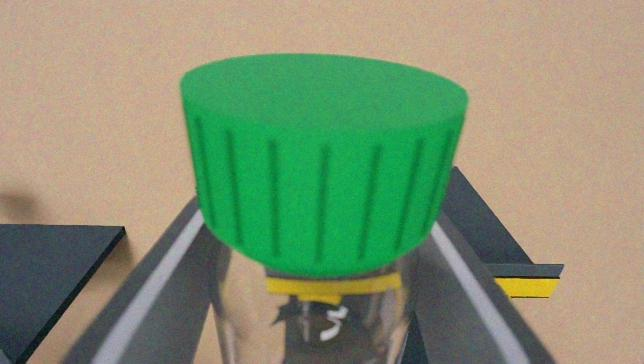

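Emit:
move(joints={"torso_yaw_rad": 0.8, "head_pan_rad": -0.25}, min_time_s=1.2)

Emit:
move(target={"side": "right", "x": 0.255, "y": 0.25, "z": 1.468, "quat_wxyz": [0.3142, -0.3142, -0.6335, 0.6335]}, min_time_s=0.9)

Emit:
move(target={"side": "right", "x": 0.327, "y": 0.332, "z": 1.465, "quat_wxyz": [0.3299, -0.3299, -0.6254, 0.6254]}, min_time_s=0.8, cameras=["head_camera", "right_wrist_camera", "left_wrist_camera"])

Scene clock: 82.13 s.
Joint torques (N m): left_arm=[-8.38 12.16 7.41 -7.43 -0.35 -1.95 0.24] | right_arm=[-7.7 -8.61 -8.52 4.18 1.52 -0.92 -0.09]
External joint torques (N m): left_arm=[-0.69 0.96 -0.68 -0.61 -0.01 -0.14 0.23] | right_arm=[-1.44 -0.01 0.19 -0.29 0.17 -0.18 -0.08]
Wrist force (N): left_arm=[1.5 -4.3 1.2] | right_arm=[2.9 5.3 0.8]
Wrist torque (N m): left_arm=[0.09 0.18 -0.08] | right_arm=[-0.11 0.03 -0.27]
Wrist force, peak (N): left_arm=[1.5 -4.5 1.0] | right_arm=[3.3 6.7 1.6]
move: done
base_odometry: x=+3.376 y=+0.481 heading=+0.186
lidar_m: 0.45 0.47 0.65 1.32 2.13 3.08 5.39 3.02 2.43 1.74 0.64 0.47
base_status: not commanded
joint_positions: torso_squat_rad=+0.350 torso_shift_rad=+0.000 torso_pitch_rad=+0.000 torso_yaw_rad=+0.800 left_shoulder_pitch_rad=+0.220 left_shoulder_roll_rad=+0.764 left_shoulder_yaw_rad=+0.279 left_elbow_rad=-2.250 left_forearm_roll_rad=+0.390 left_wrist_pitch_rad=+0.507 left_hand_roll_rad=-1.104 left_gripper_m=+0.100 right_shoulder_pitch_rad=+0.725 right_shoulder_roll_rad=-1.675 right_shoulder_yaw_rad=-1.288 right_elbow_rad=-2.378 right_forearm_roll_rad=-0.837 right_wrist_pitch_rad=+0.813 right_hand_roll_rad=+0.384 right_gripper_m=+0.055 head_pan_rad=-0.250 head_tilt_rad=+0.350
joint_status: all done
wheel_motors_off: 0
motor_effort: left_wheel=-8(13) right_wheel=+2(7)
chest: x=-0.2280 y=-0.0002 z=+1.2475 quat_wxyz=(+0.921, +0.000, +0.000, +0.389) (m; base frame)
left_hand: x=-0.1942 y=+0.5847 z=+1.2281 quat_wxyz=(+0.655, +0.655, -0.266, -0.266) (m; base frame)
right_hand: x=+0.2964 y=+0.0523 z=+1.4750 quat_wxyz=(+0.266, -0.266, -0.655, +0.655) (m; base frame)
pictures: none

Scene clock: 83.70 s.
Joint torques (N m): left_arm=[-8.35 12.41 7.72 -7.33 -0.29 -2 0.34] | right_arm=[-15.31 3.94 -6.28 6.39 1.84 0.57 0.39]
External joint torques (N m): left_arm=[-0.66 1.21 -0.36 -0.51 0.04 -0.19 0.33] | right_arm=[0.26 1.45 1.83 -0.22 0.07 -0.01 0.39]
Wrist force (N): left_arm=[1.6 -3.8 1.2] | right_arm=[4.0 6.0 0.8]
Wrist torque (N m): left_arm=[0.03 0.17 -0.06] | right_arm=[-0.21 0.24 -0.09]
Wrist force, peak (N): left_arm=[1.6 -4.5 1.1] | right_arm=[4.5 6.8 0.0]
move: done
base_odometry: x=+3.376 y=+0.481 heading=+0.186
lidar_m: 0.45 0.47 0.65 1.32 2.12 3.08 5.39 3.02 2.43 1.75 0.65 0.47
base_status: not commanded
joint_positions: torso_squat_rad=+0.350 torso_shift_rad=+0.000 torso_pitch_rad=+0.000 torso_yaw_rad=+0.800 left_shoulder_pitch_rad=+0.220 left_shoulder_roll_rad=+0.764 left_shoulder_yaw_rad=+0.279 left_elbow_rad=-2.250 left_forearm_roll_rad=+0.390 left_wrist_pitch_rad=+0.507 left_hand_roll_rad=-1.104 left_gripper_m=+0.100 right_shoulder_pitch_rad=+0.797 right_shoulder_roll_rad=-2.637 right_shoulder_yaw_rad=-1.248 right_elbow_rad=-2.046 right_forearm_roll_rad=-0.626 right_wrist_pitch_rad=+1.261 right_hand_roll_rad=-0.295 right_gripper_m=+0.055 head_pan_rad=-0.250 head_tilt_rad=+0.350
joint_status: all done
wheel_motors_off: 0
motor_effort: left_wheel=-10(10) right_wheel=+3(5)
chest: x=-0.2279 y=-0.0002 z=+1.2475 quat_wxyz=(+0.921, +0.000, +0.000, +0.389) (m; base frame)
left_hand: x=-0.1941 y=+0.5847 z=+1.2281 quat_wxyz=(+0.655, +0.655, -0.266, -0.266) (m; base frame)
right_hand: x=+0.2546 y=+0.2499 z=+1.4679 quat_wxyz=(+0.314, -0.314, -0.634, +0.633) (m; base frame)
right_hand_status: reached (checked arc, planned for 1.1 s): 0 mm and 0.0 deg off.
pictures: none

Scene clock: 85.33 s.
Joint torques (N m): left_arm=[-8.14 12.18 7.86 -7.19 -0.42 -1.9 0.3] | right_arm=[-21.9 6.66 -5.66 6.63 1.82 0.67 0.14]
External joint torques (N m): left_arm=[-0.45 0.98 -0.23 -0.37 -0.08 -0.09 0.28] | right_arm=[-0.96 0.32 2.21 -0.18 0.22 0.22 0.15]
Wrist force (N): left_arm=[1.4 -4.3 0.9] | right_arm=[3.8 5.6 0.4]
Wrist torque (N m): left_arm=[0.09 0.18 -0.07] | right_arm=[-0.18 0.19 -0.24]
Wrist force, peak (N): left_arm=[1.7 -4.4 1.3] | right_arm=[4.6 7.2 1.2]
move: done
base_odometry: x=+3.376 y=+0.481 heading=+0.186
lidar_m: 0.45 0.47 0.64 1.32 2.12 3.08 5.39 3.01 2.43 1.74 0.64 0.47
base_status: not commanded
joint_positions: torso_squat_rad=+0.350 torso_shift_rad=+0.000 torso_pitch_rad=+0.000 torso_yaw_rad=+0.800 left_shoulder_pitch_rad=+0.220 left_shoulder_roll_rad=+0.764 left_shoulder_yaw_rad=+0.279 left_elbow_rad=-2.250 left_forearm_roll_rad=+0.390 left_wrist_pitch_rad=+0.507 left_hand_roll_rad=-1.104 left_gripper_m=+0.100 right_shoulder_pitch_rad=+0.963 right_shoulder_roll_rad=-2.916 right_shoulder_yaw_rad=-1.232 right_elbow_rad=-1.490 right_forearm_roll_rad=-0.612 right_wrist_pitch_rad=+1.037 right_hand_roll_rad=-0.233 right_gripper_m=+0.055 head_pan_rad=-0.250 head_tilt_rad=+0.350
joint_status: all done
wheel_motors_off: 0
motor_effort: left_wheel=-10(11) right_wheel=+5(5)
chest: x=-0.2279 y=-0.0002 z=+1.2475 quat_wxyz=(+0.921, +0.000, +0.000, +0.389) (m; base frame)
left_hand: x=-0.1941 y=+0.5846 z=+1.2281 quat_wxyz=(+0.655, +0.655, -0.266, -0.266) (m; base frame)
right_hand: x=+0.3268 y=+0.3319 z=+1.4648 quat_wxyz=(+0.330, -0.330, -0.625, +0.625) (m; base frame)
right_hand_status: reached (checked arc, planned for 0.9 s): 0 mm and 0.0 deg off.
pictures: head_camera, left_wrist_camera, right_wrist_camera
camera_calibration:
head_camera: T_world_to_cam=[[0.498479, -0.866572, 0.0239187, 0.0895219], [-0.255281, -0.173101, -0.951245, 1.3839], [0.828462, 0.46807, -0.307507, 0.557072], [0, 0, 0, 1]] pos_world=[-0.152854, 0.056384, 1.48559]
left_wrist_camera: T_world_to_cam=[[0.691776, -0.722095, -0.00501309, 0.561562], [-0.340258, -0.319832, -0.884269, 1.23423], [0.636923, 0.613422, -0.466951, 0.412747], [0, 0, 0, 1]] pos_world=[-0.231406, 0.54706, 1.28694]
right_wrist_camera: T_world_to_cam=[[0.55027, -0.833407, 0.0513501, 0.016769], [-0.389098, -0.310349, -0.867344, 1.52764], [0.738787, 0.457293, -0.495053, 0.404047], [0, 0, 0, 1]] pos_world=[0.286671, 0.30331, 1.52416]

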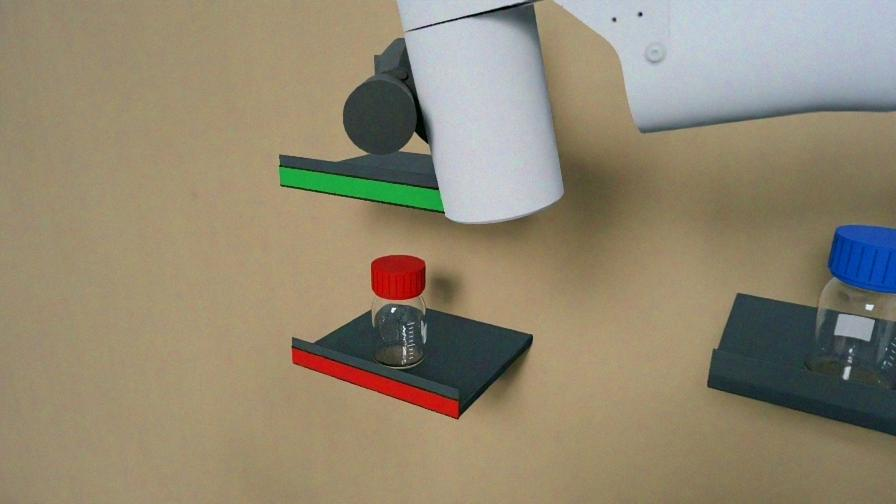

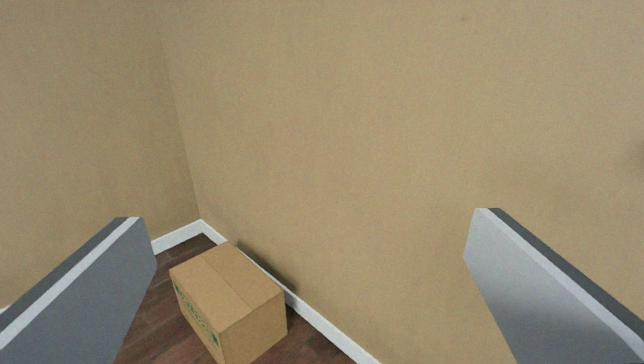

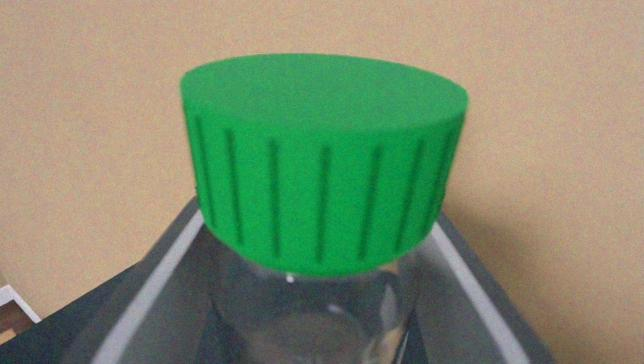

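Emit:
move(target={"side": "right", "x": 0.337, "y": 0.344, "z": 1.436, "quat_wxyz": [0.3299, -0.3299, -0.6254, 0.6254]}, min_time_s=0.7, cameras=["right_wrist_camera"])

Emit:
move(target={"side": "right", "x": 0.337, "y": 0.344, "z": 1.43, "quat_wxyz": [0.3299, -0.3299, -0.6254, 0.6254]}, min_time_s=0.3)

Emit:
move(target={"side": "right", "x": 0.337, "y": 0.344, "z": 1.426, "quat_wxyz": [0.3299, -0.3299, -0.6254, 0.6254]}, min_time_s=0.3, cameras=["right_wrist_camera"])

Scene clock: 87.77 s.
Joint torques (N m): left_arm=[-7.81 12.45 7.8 -7.13 -0.41 -1.93 0.41] | right_arm=[-21.94 6.66 -5.67 7.19 1.91 0.48 -0.05]
External joint torques (N m): left_arm=[-0.12 1.25 -0.28 -0.31 -0.07 -0.12 0.4] | right_arm=[-0.06 -0.38 2.15 0.46 0.35 -0.1 -0.04]
Wrist force (N): left_arm=[1.5 -4.2 1.4] | right_arm=[2.8 6.8 0.4]
Wrist torque (N m): left_arm=[0.10 0.18 -0.07] | right_arm=[-0.36 0.07 -0.05]
Wrist force, peak (N): left_arm=[1.3 -4.5 1.4] | right_arm=[3.8 6.4 1.0]
move: done
base_odometry: x=+3.376 y=+0.481 heading=+0.186
lidar_m: 0.44 0.47 0.65 1.33 2.12 3.08 5.39 3.02 2.42 1.74 0.65 0.47
base_status: not commanded
joint_positions: torso_squat_rad=+0.350 torso_shift_rad=+0.000 torso_pitch_rad=+0.000 torso_yaw_rad=+0.800 left_shoulder_pitch_rad=+0.220 left_shoulder_roll_rad=+0.764 left_shoulder_yaw_rad=+0.279 left_elbow_rad=-2.250 left_forearm_roll_rad=+0.390 left_wrist_pitch_rad=+0.507 left_hand_roll_rad=-1.104 left_gripper_m=+0.100 right_shoulder_pitch_rad=+1.026 right_shoulder_roll_rad=-2.963 right_shoulder_yaw_rad=-1.213 right_elbow_rad=-1.447 right_forearm_roll_rad=-0.549 right_wrist_pitch_rad=+1.024 right_hand_roll_rad=-0.299 right_gripper_m=+0.055 head_pan_rad=-0.250 head_tilt_rad=+0.350
joint_status: all done
wheel_motors_off: 0
motor_effort: left_wheel=-10(11) right_wheel=+4(5)
chest: x=-0.2279 y=-0.0002 z=+1.2475 quat_wxyz=(+0.921, +0.000, +0.000, +0.389) (m; base frame)
left_hand: x=-0.1941 y=+0.5846 z=+1.2281 quat_wxyz=(+0.655, +0.655, -0.266, -0.266) (m; base frame)
right_hand: x=+0.3368 y=+0.3439 z=+1.4360 quat_wxyz=(+0.330, -0.330, -0.625, +0.625) (m; base frame)
right_hand_status: reached (checked arc, planned for 0.7 s): 0 mm and 0.0 deg off.
pictures: right_wrist_camera
camera_calibration:
right_wrist_camera: T_world_to_cam=[[0.550114, -0.833513, 0.0512975, 0.0229042], [-0.38917, -0.31023, -0.867354, 1.51028], [0.738865, 0.45718, -0.49504, 0.376908], [0, 0, 0, 1]] pos_world=[0.296671, 0.31531, 1.49535]

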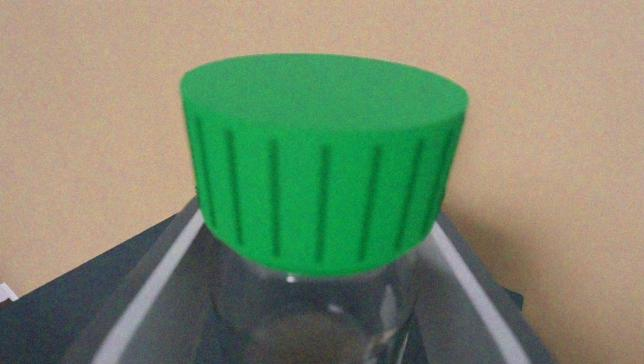

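Scene clock: 88.40 s.
Joint torques (N m): left_arm=[-8.26 12.31 8.01 -7.31 -0.45 -1.86 0.41] | right_arm=[-21.83 7 -5.63 6.5 1.87 1.01 0.03]
External joint torques (N m): left_arm=[-0.58 1.11 -0.07 -0.49 -0.11 -0.05 0.4] | right_arm=[0.11 -0.09 2.22 -0.2 0.32 0.4 0.04]
Wrist force (N): left_arm=[1.4 -4.0 1.3] | right_arm=[3.3 5.7 0.8]
Wrist torque (N m): left_arm=[0.05 0.16 -0.07] | right_arm=[-0.15 0.13 -0.09]
Wrist force, peak (N): left_arm=[1.5 -4.3 1.3] | right_arm=[3.4 6.4 0.7]
move: done
base_odometry: x=+3.376 y=+0.481 heading=+0.186
lidar_m: 0.45 0.47 0.65 1.32 2.12 3.08 5.39 3.01 2.42 1.74 0.64 0.47
base_status: not commanded
joint_positions: torso_squat_rad=+0.350 torso_shift_rad=+0.000 torso_pitch_rad=+0.000 torso_yaw_rad=+0.800 left_shoulder_pitch_rad=+0.220 left_shoulder_roll_rad=+0.764 left_shoulder_yaw_rad=+0.279 left_elbow_rad=-2.250 left_forearm_roll_rad=+0.390 left_wrist_pitch_rad=+0.507 left_hand_roll_rad=-1.104 left_gripper_m=+0.100 right_shoulder_pitch_rad=+1.035 right_shoulder_roll_rad=-2.965 right_shoulder_yaw_rad=-1.211 right_elbow_rad=-1.455 right_forearm_roll_rad=-0.535 right_wrist_pitch_rad=+1.031 right_hand_roll_rad=-0.315 right_gripper_m=+0.055 head_pan_rad=-0.250 head_tilt_rad=+0.350
joint_status: all done
wheel_motors_off: 0
motor_effort: left_wheel=-10(11) right_wheel=+4(5)
chest: x=-0.2279 y=-0.0002 z=+1.2475 quat_wxyz=(+0.921, +0.000, +0.000, +0.389) (m; base frame)
left_hand: x=-0.1941 y=+0.5846 z=+1.2281 quat_wxyz=(+0.655, +0.655, -0.266, -0.266) (m; base frame)
right_hand: x=+0.3369 y=+0.3440 z=+1.4301 quat_wxyz=(+0.330, -0.330, -0.625, +0.626) (m; base frame)
right_hand_status: reached (checked arc, planned for 0.3 s): 0 mm and 0.0 deg off.
pictures: none

Scene clock: 89.03 s.
Joint torques (N m): left_arm=[-7.92 12.5 7.73 -6.98 -0.31 -1.95 0.37] | right_arm=[-21.6 6.6 -6.1 6.27 1.86 0.98 -0.2]
External joint torques (N m): left_arm=[-0.23 1.3 -0.35 -0.16 0.02 -0.14 0.36] | right_arm=[0.38 -0.52 1.78 -0.4 0.31 0.35 -0.19]
Wrist force (N): left_arm=[1.1 -4.3 1.4] | right_arm=[3.4 6.6 0.5]
Wrist torque (N m): left_arm=[0.09 0.13 -0.08] | right_arm=[-0.31 0.12 -0.03]
Wrist force, peak (N): left_arm=[1.4 -4.4 1.2] | right_arm=[2.7 7.0 0.6]
move: done
base_odometry: x=+3.376 y=+0.481 heading=+0.186
lidar_m: 0.45 0.46 0.65 1.33 2.12 3.07 5.39 3.02 2.43 1.74 0.64 0.46
base_status: not commanded
joint_positions: torso_squat_rad=+0.350 torso_shift_rad=+0.000 torso_pitch_rad=+0.000 torso_yaw_rad=+0.800 left_shoulder_pitch_rad=+0.220 left_shoulder_roll_rad=+0.764 left_shoulder_yaw_rad=+0.279 left_elbow_rad=-2.250 left_forearm_roll_rad=+0.390 left_wrist_pitch_rad=+0.507 left_hand_roll_rad=-1.104 left_gripper_m=+0.100 right_shoulder_pitch_rad=+1.041 right_shoulder_roll_rad=-2.966 right_shoulder_yaw_rad=-1.209 right_elbow_rad=-1.461 right_forearm_roll_rad=-0.525 right_wrist_pitch_rad=+1.036 right_hand_roll_rad=-0.326 right_gripper_m=+0.055 head_pan_rad=-0.250 head_tilt_rad=+0.350
joint_status: all done
wheel_motors_off: 0
motor_effort: left_wheel=-10(11) right_wheel=+3(5)
chest: x=-0.2279 y=-0.0002 z=+1.2475 quat_wxyz=(+0.921, +0.000, +0.000, +0.389) (m; base frame)
left_hand: x=-0.1941 y=+0.5846 z=+1.2281 quat_wxyz=(+0.655, +0.655, -0.266, -0.266) (m; base frame)
right_hand: x=+0.3370 y=+0.3440 z=+1.4262 quat_wxyz=(+0.330, -0.330, -0.625, +0.625) (m; base frame)
right_hand_status: reached (checked arc, planned for 0.3 s): 0 mm and 0.0 deg off.
pictures: right_wrist_camera
camera_calibration:
right_wrist_camera: T_world_to_cam=[[0.550073, -0.833553, 0.0510761, 0.023734], [-0.389386, -0.310105, -0.867303, 1.50183], [0.738782, 0.457192, -0.495154, 0.372053], [0, 0, 0, 1]] pos_world=[0.296871, 0.31541, 1.48555]

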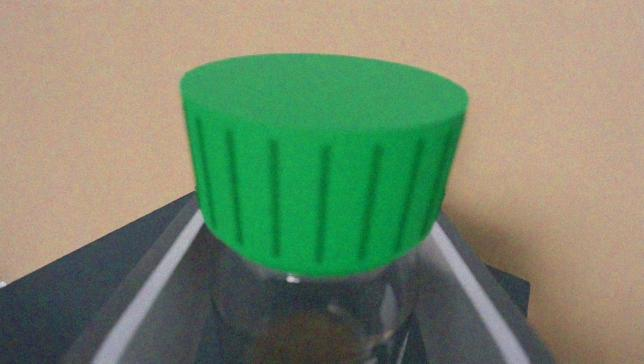

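Emit:
move(target={"side": "right", "x": 0.337, "y": 0.344, "z": 1.4215, "quat_wxyz": [0.3299, -0.3299, -0.6254, 0.6254]}, min_time_s=0.3)

Emit:
move(target={"side": "right", "x": 0.337, "y": 0.344, "z": 1.4175, "quat_wxyz": [0.3299, -0.3299, -0.6254, 0.6254]}, min_time_s=0.3)

Scene clock: 90.43 s.
Joint torques (N m): left_arm=[-8.01 12.12 7.42 -7.39 -0.47 -1.77 0.31] | right_arm=[-13.4 2.65 -3.04 1.51 -1.7 -0.15 -0.12]
External joint torques (N m): left_arm=[-0.33 0.92 -0.66 -0.57 -0.13 0.04 0.29] | right_arm=[8.59 -4.49 4.86 -5.13 -3.26 -0.8 -0.11]
Wrist force (N): left_arm=[1.4 -4.3 1.2] | right_arm=[4.2 -11.4 -4.7]
Wrist torque (N m): left_arm=[0.10 0.17 -0.09] | right_arm=[-0.43 0.08 -0.10]
Wrist force, peak (N): left_arm=[1.6 -4.4 1.4] | right_arm=[3.1 -11.9 -6.2]
move: done
base_odometry: x=+3.376 y=+0.481 heading=+0.186
lidar_m: 0.44 0.47 0.64 1.32 2.12 3.07 5.39 3.01 2.43 1.74 0.65 0.47
base_status: not commanded
joint_positions: torso_squat_rad=+0.350 torso_shift_rad=+0.000 torso_pitch_rad=+0.000 torso_yaw_rad=+0.800 left_shoulder_pitch_rad=+0.220 left_shoulder_roll_rad=+0.764 left_shoulder_yaw_rad=+0.279 left_elbow_rad=-2.250 left_forearm_roll_rad=+0.390 left_wrist_pitch_rad=+0.507 left_hand_roll_rad=-1.104 left_gripper_m=+0.100 right_shoulder_pitch_rad=+1.046 right_shoulder_roll_rad=-2.967 right_shoulder_yaw_rad=-1.208 right_elbow_rad=-1.467 right_forearm_roll_rad=-0.514 right_wrist_pitch_rad=+1.042 right_hand_roll_rad=-0.338 right_gripper_m=+0.055 head_pan_rad=-0.250 head_tilt_rad=+0.350
joint_status: all done
wheel_motors_off: 0
motor_effort: left_wheel=-10(11) right_wheel=+3(5)
chest: x=-0.2280 y=-0.0002 z=+1.2475 quat_wxyz=(+0.921, +0.000, +0.000, +0.389) (m; base frame)
left_hand: x=-0.1942 y=+0.5846 z=+1.2282 quat_wxyz=(+0.655, +0.655, -0.266, -0.266) (m; base frame)
right_hand: x=+0.3369 y=+0.3438 z=+1.4238 quat_wxyz=(+0.330, -0.330, -0.627, +0.624) (m; base frame)
right_hand_status: reached (checked arc, planned for 0.3 s): 2 mm and 0.2 deg off.
pictures: none

Scene clock: 91.07 s.
Joint torques (N m): left_arm=[-7.83 12.27 7.83 -7.04 -0.37 -1.87 0.34] | right_arm=[-5.14 0.13 0.03 -2.77 -4.28 -0.94 0.07]
External joint torques (N m): left_arm=[-0.14 1.07 -0.25 -0.22 -0.04 -0.06 0.33] | right_arm=[16.87 -7.04 7.94 -9.4 -5.83 -1.6 0.07]
Wrist force (N): left_arm=[1.6 -4.3 1.2] | right_arm=[4.9 -25.7 -9.8]
Wrist torque (N m): left_arm=[0.10 0.18 -0.07] | right_arm=[-0.73 0.07 -0.09]
Wrist force, peak (N): left_arm=[1.6 -4.3 1.6] | right_arm=[4.7 -26.1 -10.6]
move: done
base_odometry: x=+3.376 y=+0.481 heading=+0.186
lidar_m: 0.45 0.47 0.65 1.33 2.13 3.09 5.39 3.02 2.42 1.74 0.64 0.47
base_status: not commanded
joint_positions: torso_squat_rad=+0.350 torso_shift_rad=+0.000 torso_pitch_rad=+0.000 torso_yaw_rad=+0.800 left_shoulder_pitch_rad=+0.220 left_shoulder_roll_rad=+0.764 left_shoulder_yaw_rad=+0.279 left_elbow_rad=-2.250 left_forearm_roll_rad=+0.390 left_wrist_pitch_rad=+0.507 left_hand_roll_rad=-1.104 left_gripper_m=+0.100 right_shoulder_pitch_rad=+1.051 right_shoulder_roll_rad=-2.967 right_shoulder_yaw_rad=-1.207 right_elbow_rad=-1.471 right_forearm_roll_rad=-0.504 right_wrist_pitch_rad=+1.047 right_hand_roll_rad=-0.348 right_gripper_m=+0.055 head_pan_rad=-0.250 head_tilt_rad=+0.350
joint_status: all done
wheel_motors_off: 0
motor_effort: left_wheel=-10(11) right_wheel=+4(5)
chest: x=-0.2281 y=-0.0003 z=+1.2475 quat_wxyz=(+0.921, +0.000, +0.000, +0.389) (m; base frame)
left_hand: x=-0.1943 y=+0.5846 z=+1.2282 quat_wxyz=(+0.655, +0.655, -0.266, -0.266) (m; base frame)
right_hand: x=+0.3368 y=+0.3436 z=+1.4221 quat_wxyz=(+0.330, -0.330, -0.628, +0.622) (m; base frame)
right_hand_status: reached (checked arc, planned for 0.3 s): 5 mm and 0.5 deg off.
pictures: none

Emit:
move(target={"side": "right", "x": 0.337, "y": 0.344, "z": 1.423, "quat_wxyz": [0.3299, -0.3299, -0.6254, 0.6254]}, min_time_s=0.3)

Emit:
move(joints={"right_gripper_m": 0.1}, cameras=["right_wrist_camera"])

Emit:
move(target={"side": "right", "x": 0.264, "y": 0.294, "z": 1.43, "quat_wxyz": [0.3299, -0.3299, -0.6254, 0.6254]}, min_time_s=0.7, cameras=["right_wrist_camera"])

Emit:
move(target={"side": "right", "x": 0.21, "y": 0.235, "z": 1.44, "quat_wxyz": [0.3299, -0.3299, -0.6254, 0.6254]}, min_time_s=0.6, cameras=["right_wrist_camera"])

Scene clock: 92.43 s.
Joint torques (N m): left_arm=[-8.13 12.29 7.79 -7.06 -0.28 -1.84 0.27] | right_arm=[-15.11 5.36 -5.06 2.82 -0.59 0.02 0.04]
External joint torques (N m): left_arm=[-0.44 1.09 -0.29 -0.25 0.05 -0.03 0.26] | right_arm=[6.88 -1.78 2.83 -3.83 -2.13 -0.63 0.05]
Wrist force (N): left_arm=[1.5 -4.3 1.0] | right_arm=[4.1 -4.9 -2.5]
Wrist torque (N m): left_arm=[0.09 0.17 -0.08] | right_arm=[-0.41 0.13 -0.26]
Wrist force, peak (N): left_arm=[1.6 -4.4 1.6] | right_arm=[4.2 -25.9 -10.4]
move: done
base_odometry: x=+3.376 y=+0.481 heading=+0.186
lidar_m: 0.45 0.47 0.65 1.32 2.12 3.08 5.39 3.01 2.42 1.74 0.65 0.47
base_status: not commanded
joint_positions: torso_squat_rad=+0.350 torso_shift_rad=+0.000 torso_pitch_rad=+0.000 torso_yaw_rad=+0.800 left_shoulder_pitch_rad=+0.220 left_shoulder_roll_rad=+0.764 left_shoulder_yaw_rad=+0.279 left_elbow_rad=-2.250 left_forearm_roll_rad=+0.390 left_wrist_pitch_rad=+0.507 left_hand_roll_rad=-1.104 left_gripper_m=+0.100 right_shoulder_pitch_rad=+1.046 right_shoulder_roll_rad=-2.967 right_shoulder_yaw_rad=-1.208 right_elbow_rad=-1.464 right_forearm_roll_rad=-0.516 right_wrist_pitch_rad=+1.040 right_hand_roll_rad=-0.335 right_gripper_m=+0.055 head_pan_rad=-0.250 head_tilt_rad=+0.350
joint_status: all done
wheel_motors_off: 0
motor_effort: left_wheel=-10(11) right_wheel=+4(5)
chest: x=-0.2281 y=-0.0003 z=+1.2475 quat_wxyz=(+0.921, +0.000, +0.000, +0.389) (m; base frame)
left_hand: x=-0.1943 y=+0.5846 z=+1.2282 quat_wxyz=(+0.655, +0.655, -0.266, -0.266) (m; base frame)
right_hand: x=+0.3370 y=+0.3439 z=+1.4246 quat_wxyz=(+0.330, -0.330, -0.627, +0.624) (m; base frame)
right_hand_status: reached (checked arc, planned for 0.3 s): 2 mm and 0.2 deg off.
pictures: none

Scene clock: 93.43 s.
Joint torques (N m): left_arm=[-8 12.22 7.85 -7 -0.39 -1.82 0.41] | right_arm=[-19.98 6.14 -5.82 5.73 1.15 0.49 0.28]
External joint torques (N m): left_arm=[-0.31 1.02 -0.23 -0.18 -0.06 -0.01 0.4] | right_arm=[2.03 -1.01 2.07 -0.92 -0.4 -0.16 0.29]
Wrist force (N): left_arm=[1.4 -4.2 1.1] | right_arm=[2.6 4.9 0.9]
Wrist torque (N m): left_arm=[0.08 0.15 -0.07] | right_arm=[-0.31 0.07 -0.28]
Wrist force, peak (N): left_arm=[1.6 -4.4 1.5] | right_arm=[3.8 -4.5 -3.1]
move: done
base_odometry: x=+3.376 y=+0.481 heading=+0.186
lidar_m: 0.45 0.47 0.65 1.33 2.12 3.08 5.39 3.02 2.42 1.74 0.65 0.46
base_status: not commanded
joint_positions: torso_squat_rad=+0.350 torso_shift_rad=+0.000 torso_pitch_rad=+0.000 torso_yaw_rad=+0.800 left_shoulder_pitch_rad=+0.220 left_shoulder_roll_rad=+0.764 left_shoulder_yaw_rad=+0.279 left_elbow_rad=-2.250 left_forearm_roll_rad=+0.390 left_wrist_pitch_rad=+0.507 left_hand_roll_rad=-1.104 left_gripper_m=+0.100 right_shoulder_pitch_rad=+1.047 right_shoulder_roll_rad=-2.967 right_shoulder_yaw_rad=-1.208 right_elbow_rad=-1.465 right_forearm_roll_rad=-0.517 right_wrist_pitch_rad=+1.039 right_hand_roll_rad=-0.335 right_gripper_m=+0.100 head_pan_rad=-0.250 head_tilt_rad=+0.350
joint_status: all done
wheel_motors_off: 0
motor_effort: left_wheel=-10(11) right_wheel=+4(5)
chest: x=-0.2281 y=-0.0002 z=+1.2475 quat_wxyz=(+0.921, +0.000, +0.000, +0.389) (m; base frame)
left_hand: x=-0.1942 y=+0.5846 z=+1.2282 quat_wxyz=(+0.655, +0.655, -0.266, -0.266) (m; base frame)
right_hand: x=+0.3371 y=+0.3440 z=+1.4233 quat_wxyz=(+0.330, -0.330, -0.626, +0.625) (m; base frame)
pictures: right_wrist_camera
camera_calibration:
right_wrist_camera: T_world_to_cam=[[0.549972, -0.83364, 0.0507418, 0.0243521], [-0.38898, -0.309436, -0.867723, 1.49958], [0.73907, 0.457486, -0.494451, 0.369441], [0, 0, 0, 1]] pos_world=[0.296871, 0.315311, 1.48266]

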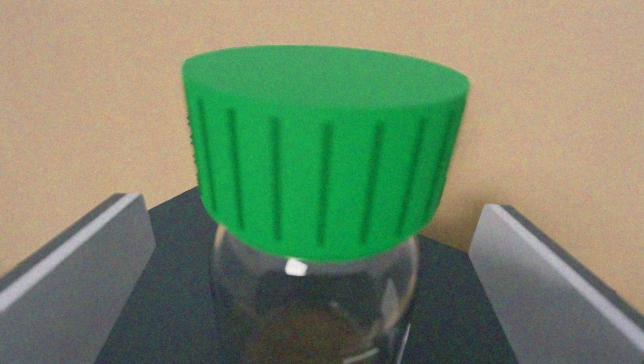

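Scene clock: 94.93 s.
Joint torques (N m): left_arm=[-8.07 12.15 7.69 -7.05 -0.43 -1.93 0.29] | right_arm=[-17.69 5.2 -7.57 5.88 1.54 0.46 0.13]
External joint torques (N m): left_arm=[-0.38 0.94 -0.39 -0.24 -0.1 -0.12 0.27] | right_arm=[0.55 -0.23 0.45 -0.52 -0.19 -0.29 0.14]
Wrist force (N): left_arm=[1.4 -4.2 1.3] | right_arm=[2.5 4.9 0.9]
Wrist torque (N m): left_arm=[0.08 0.14 -0.07] | right_arm=[-0.29 0.04 -0.09]
Wrist force, peak (N): left_arm=[1.8 -4.3 1.2] | right_arm=[3.8 6.2 -0.1]
move: done
base_odometry: x=+3.376 y=+0.481 heading=+0.186
lidar_m: 0.45 0.47 0.65 1.32 2.12 3.08 5.39 3.01 2.42 1.74 0.64 0.46
base_status: not commanded
joint_positions: torso_squat_rad=+0.350 torso_shift_rad=+0.000 torso_pitch_rad=+0.000 torso_yaw_rad=+0.800 left_shoulder_pitch_rad=+0.220 left_shoulder_roll_rad=+0.764 left_shoulder_yaw_rad=+0.279 left_elbow_rad=-2.250 left_forearm_roll_rad=+0.390 left_wrist_pitch_rad=+0.507 left_hand_roll_rad=-1.104 left_gripper_m=+0.100 right_shoulder_pitch_rad=+0.906 right_shoulder_roll_rad=-2.841 right_shoulder_yaw_rad=-1.229 right_elbow_rad=-1.882 right_forearm_roll_rad=-0.572 right_wrist_pitch_rad=+1.308 right_hand_roll_rad=-0.393 right_gripper_m=+0.100 head_pan_rad=-0.250 head_tilt_rad=+0.350
joint_status: all done
wheel_motors_off: 0
motor_effort: left_wheel=-10(11) right_wheel=+5(5)
chest: x=-0.2280 y=-0.0002 z=+1.2475 quat_wxyz=(+0.921, +0.000, +0.000, +0.389) (m; base frame)
left_hand: x=-0.1942 y=+0.5846 z=+1.2282 quat_wxyz=(+0.655, +0.655, -0.266, -0.266) (m; base frame)
right_hand: x=+0.2644 y=+0.2944 z=+1.4299 quat_wxyz=(+0.330, -0.330, -0.625, +0.625) (m; base frame)
right_hand_status: reached (checked arc, planned for 0.7 s): 1 mm and 0.0 deg off.
pictures: right_wrist_camera
camera_calibration:
right_wrist_camera: T_world_to_cam=[[0.549768, -0.833711, 0.0517759, 0.0211971], [-0.389077, -0.310429, -0.867325, 1.46153], [0.739172, 0.456683, -0.495042, 0.450129], [0, 0, 0, 1]] pos_world=[0.224271, 0.265808, 1.48936]

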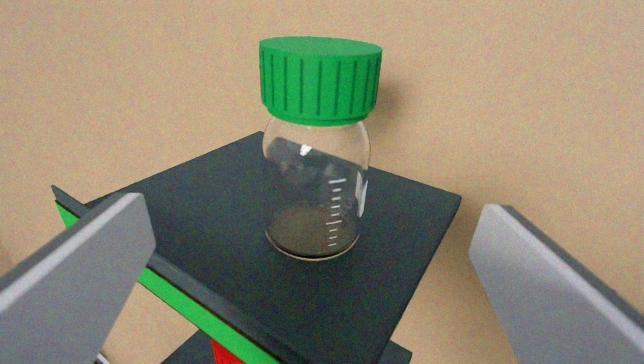

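Scene clock: 96.63 s.
Joint torques (N m): left_arm=[-7.9 12.22 7.35 -7.21 -0.43 -1.9 0.42] | right_arm=[-14.27 3.57 -6.75 5.93 1.81 0.5 -0.15]
External joint torques (N m): left_arm=[-0.21 1.01 -0.73 -0.39 -0.1 -0.09 0.4] | right_arm=[0.31 0.19 0.53 -0.43 0.02 -0.31 -0.15]
Wrist force (N): left_arm=[1.5 -4.2 1.2] | right_arm=[2.8 3.8 0.4]
Wrist torque (N m): left_arm=[0.08 0.19 -0.07] | right_arm=[-0.26 0.05 -0.13]
Wrist force, peak (N): left_arm=[1.5 -4.6 1.3] | right_arm=[4.5 6.0 0.2]
move: done
base_odometry: x=+3.376 y=+0.481 heading=+0.186
lidar_m: 0.45 0.47 0.65 1.32 2.12 3.08 5.39 3.01 2.42 1.74 0.64 0.47
base_status: not commanded
joint_positions: torso_squat_rad=+0.350 torso_shift_rad=+0.000 torso_pitch_rad=+0.000 torso_yaw_rad=+0.800 left_shoulder_pitch_rad=+0.220 left_shoulder_roll_rad=+0.764 left_shoulder_yaw_rad=+0.279 left_elbow_rad=-2.250 left_forearm_roll_rad=+0.390 left_wrist_pitch_rad=+0.507 left_hand_roll_rad=-1.104 left_gripper_m=+0.100 right_shoulder_pitch_rad=+0.776 right_shoulder_roll_rad=-2.716 right_shoulder_yaw_rad=-1.271 right_elbow_rad=-2.206 right_forearm_roll_rad=-0.673 right_wrist_pitch_rad=+1.500 right_hand_roll_rad=-0.423 right_gripper_m=+0.100 head_pan_rad=-0.250 head_tilt_rad=+0.350
joint_status: all done
wheel_motors_off: 0
motor_effort: left_wheel=-10(11) right_wheel=+3(6)
chest: x=-0.2280 y=-0.0002 z=+1.2475 quat_wxyz=(+0.921, +0.000, +0.000, +0.389) (m; base frame)
left_hand: x=-0.1942 y=+0.5846 z=+1.2282 quat_wxyz=(+0.655, +0.655, -0.266, -0.266) (m; base frame)
right_hand: x=+0.2101 y=+0.2350 z=+1.4399 quat_wxyz=(+0.330, -0.330, -0.625, +0.625) (m; base frame)
right_hand_status: reached (checked arc, planned for 0.7 s): 0 mm and 0.0 deg off.
pictures: right_wrist_camera
camera_calibration:
right_wrist_camera: T_world_to_cam=[[0.549736, -0.833737, 0.0517037, 0.00121176], [-0.389123, -0.310361, -0.867329, 1.43067], [0.739171, 0.456683, -0.495042, 0.522298], [0, 0, 0, 1]] pos_world=[0.169971, 0.206508, 1.49936]

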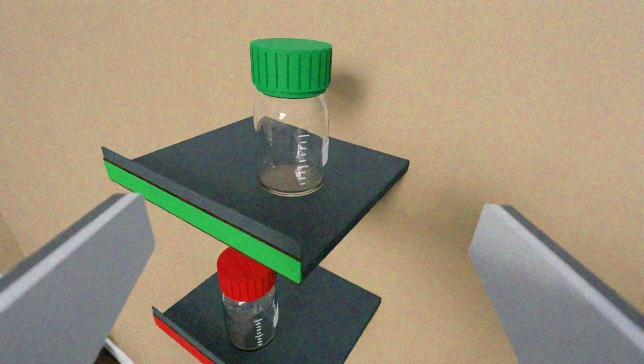

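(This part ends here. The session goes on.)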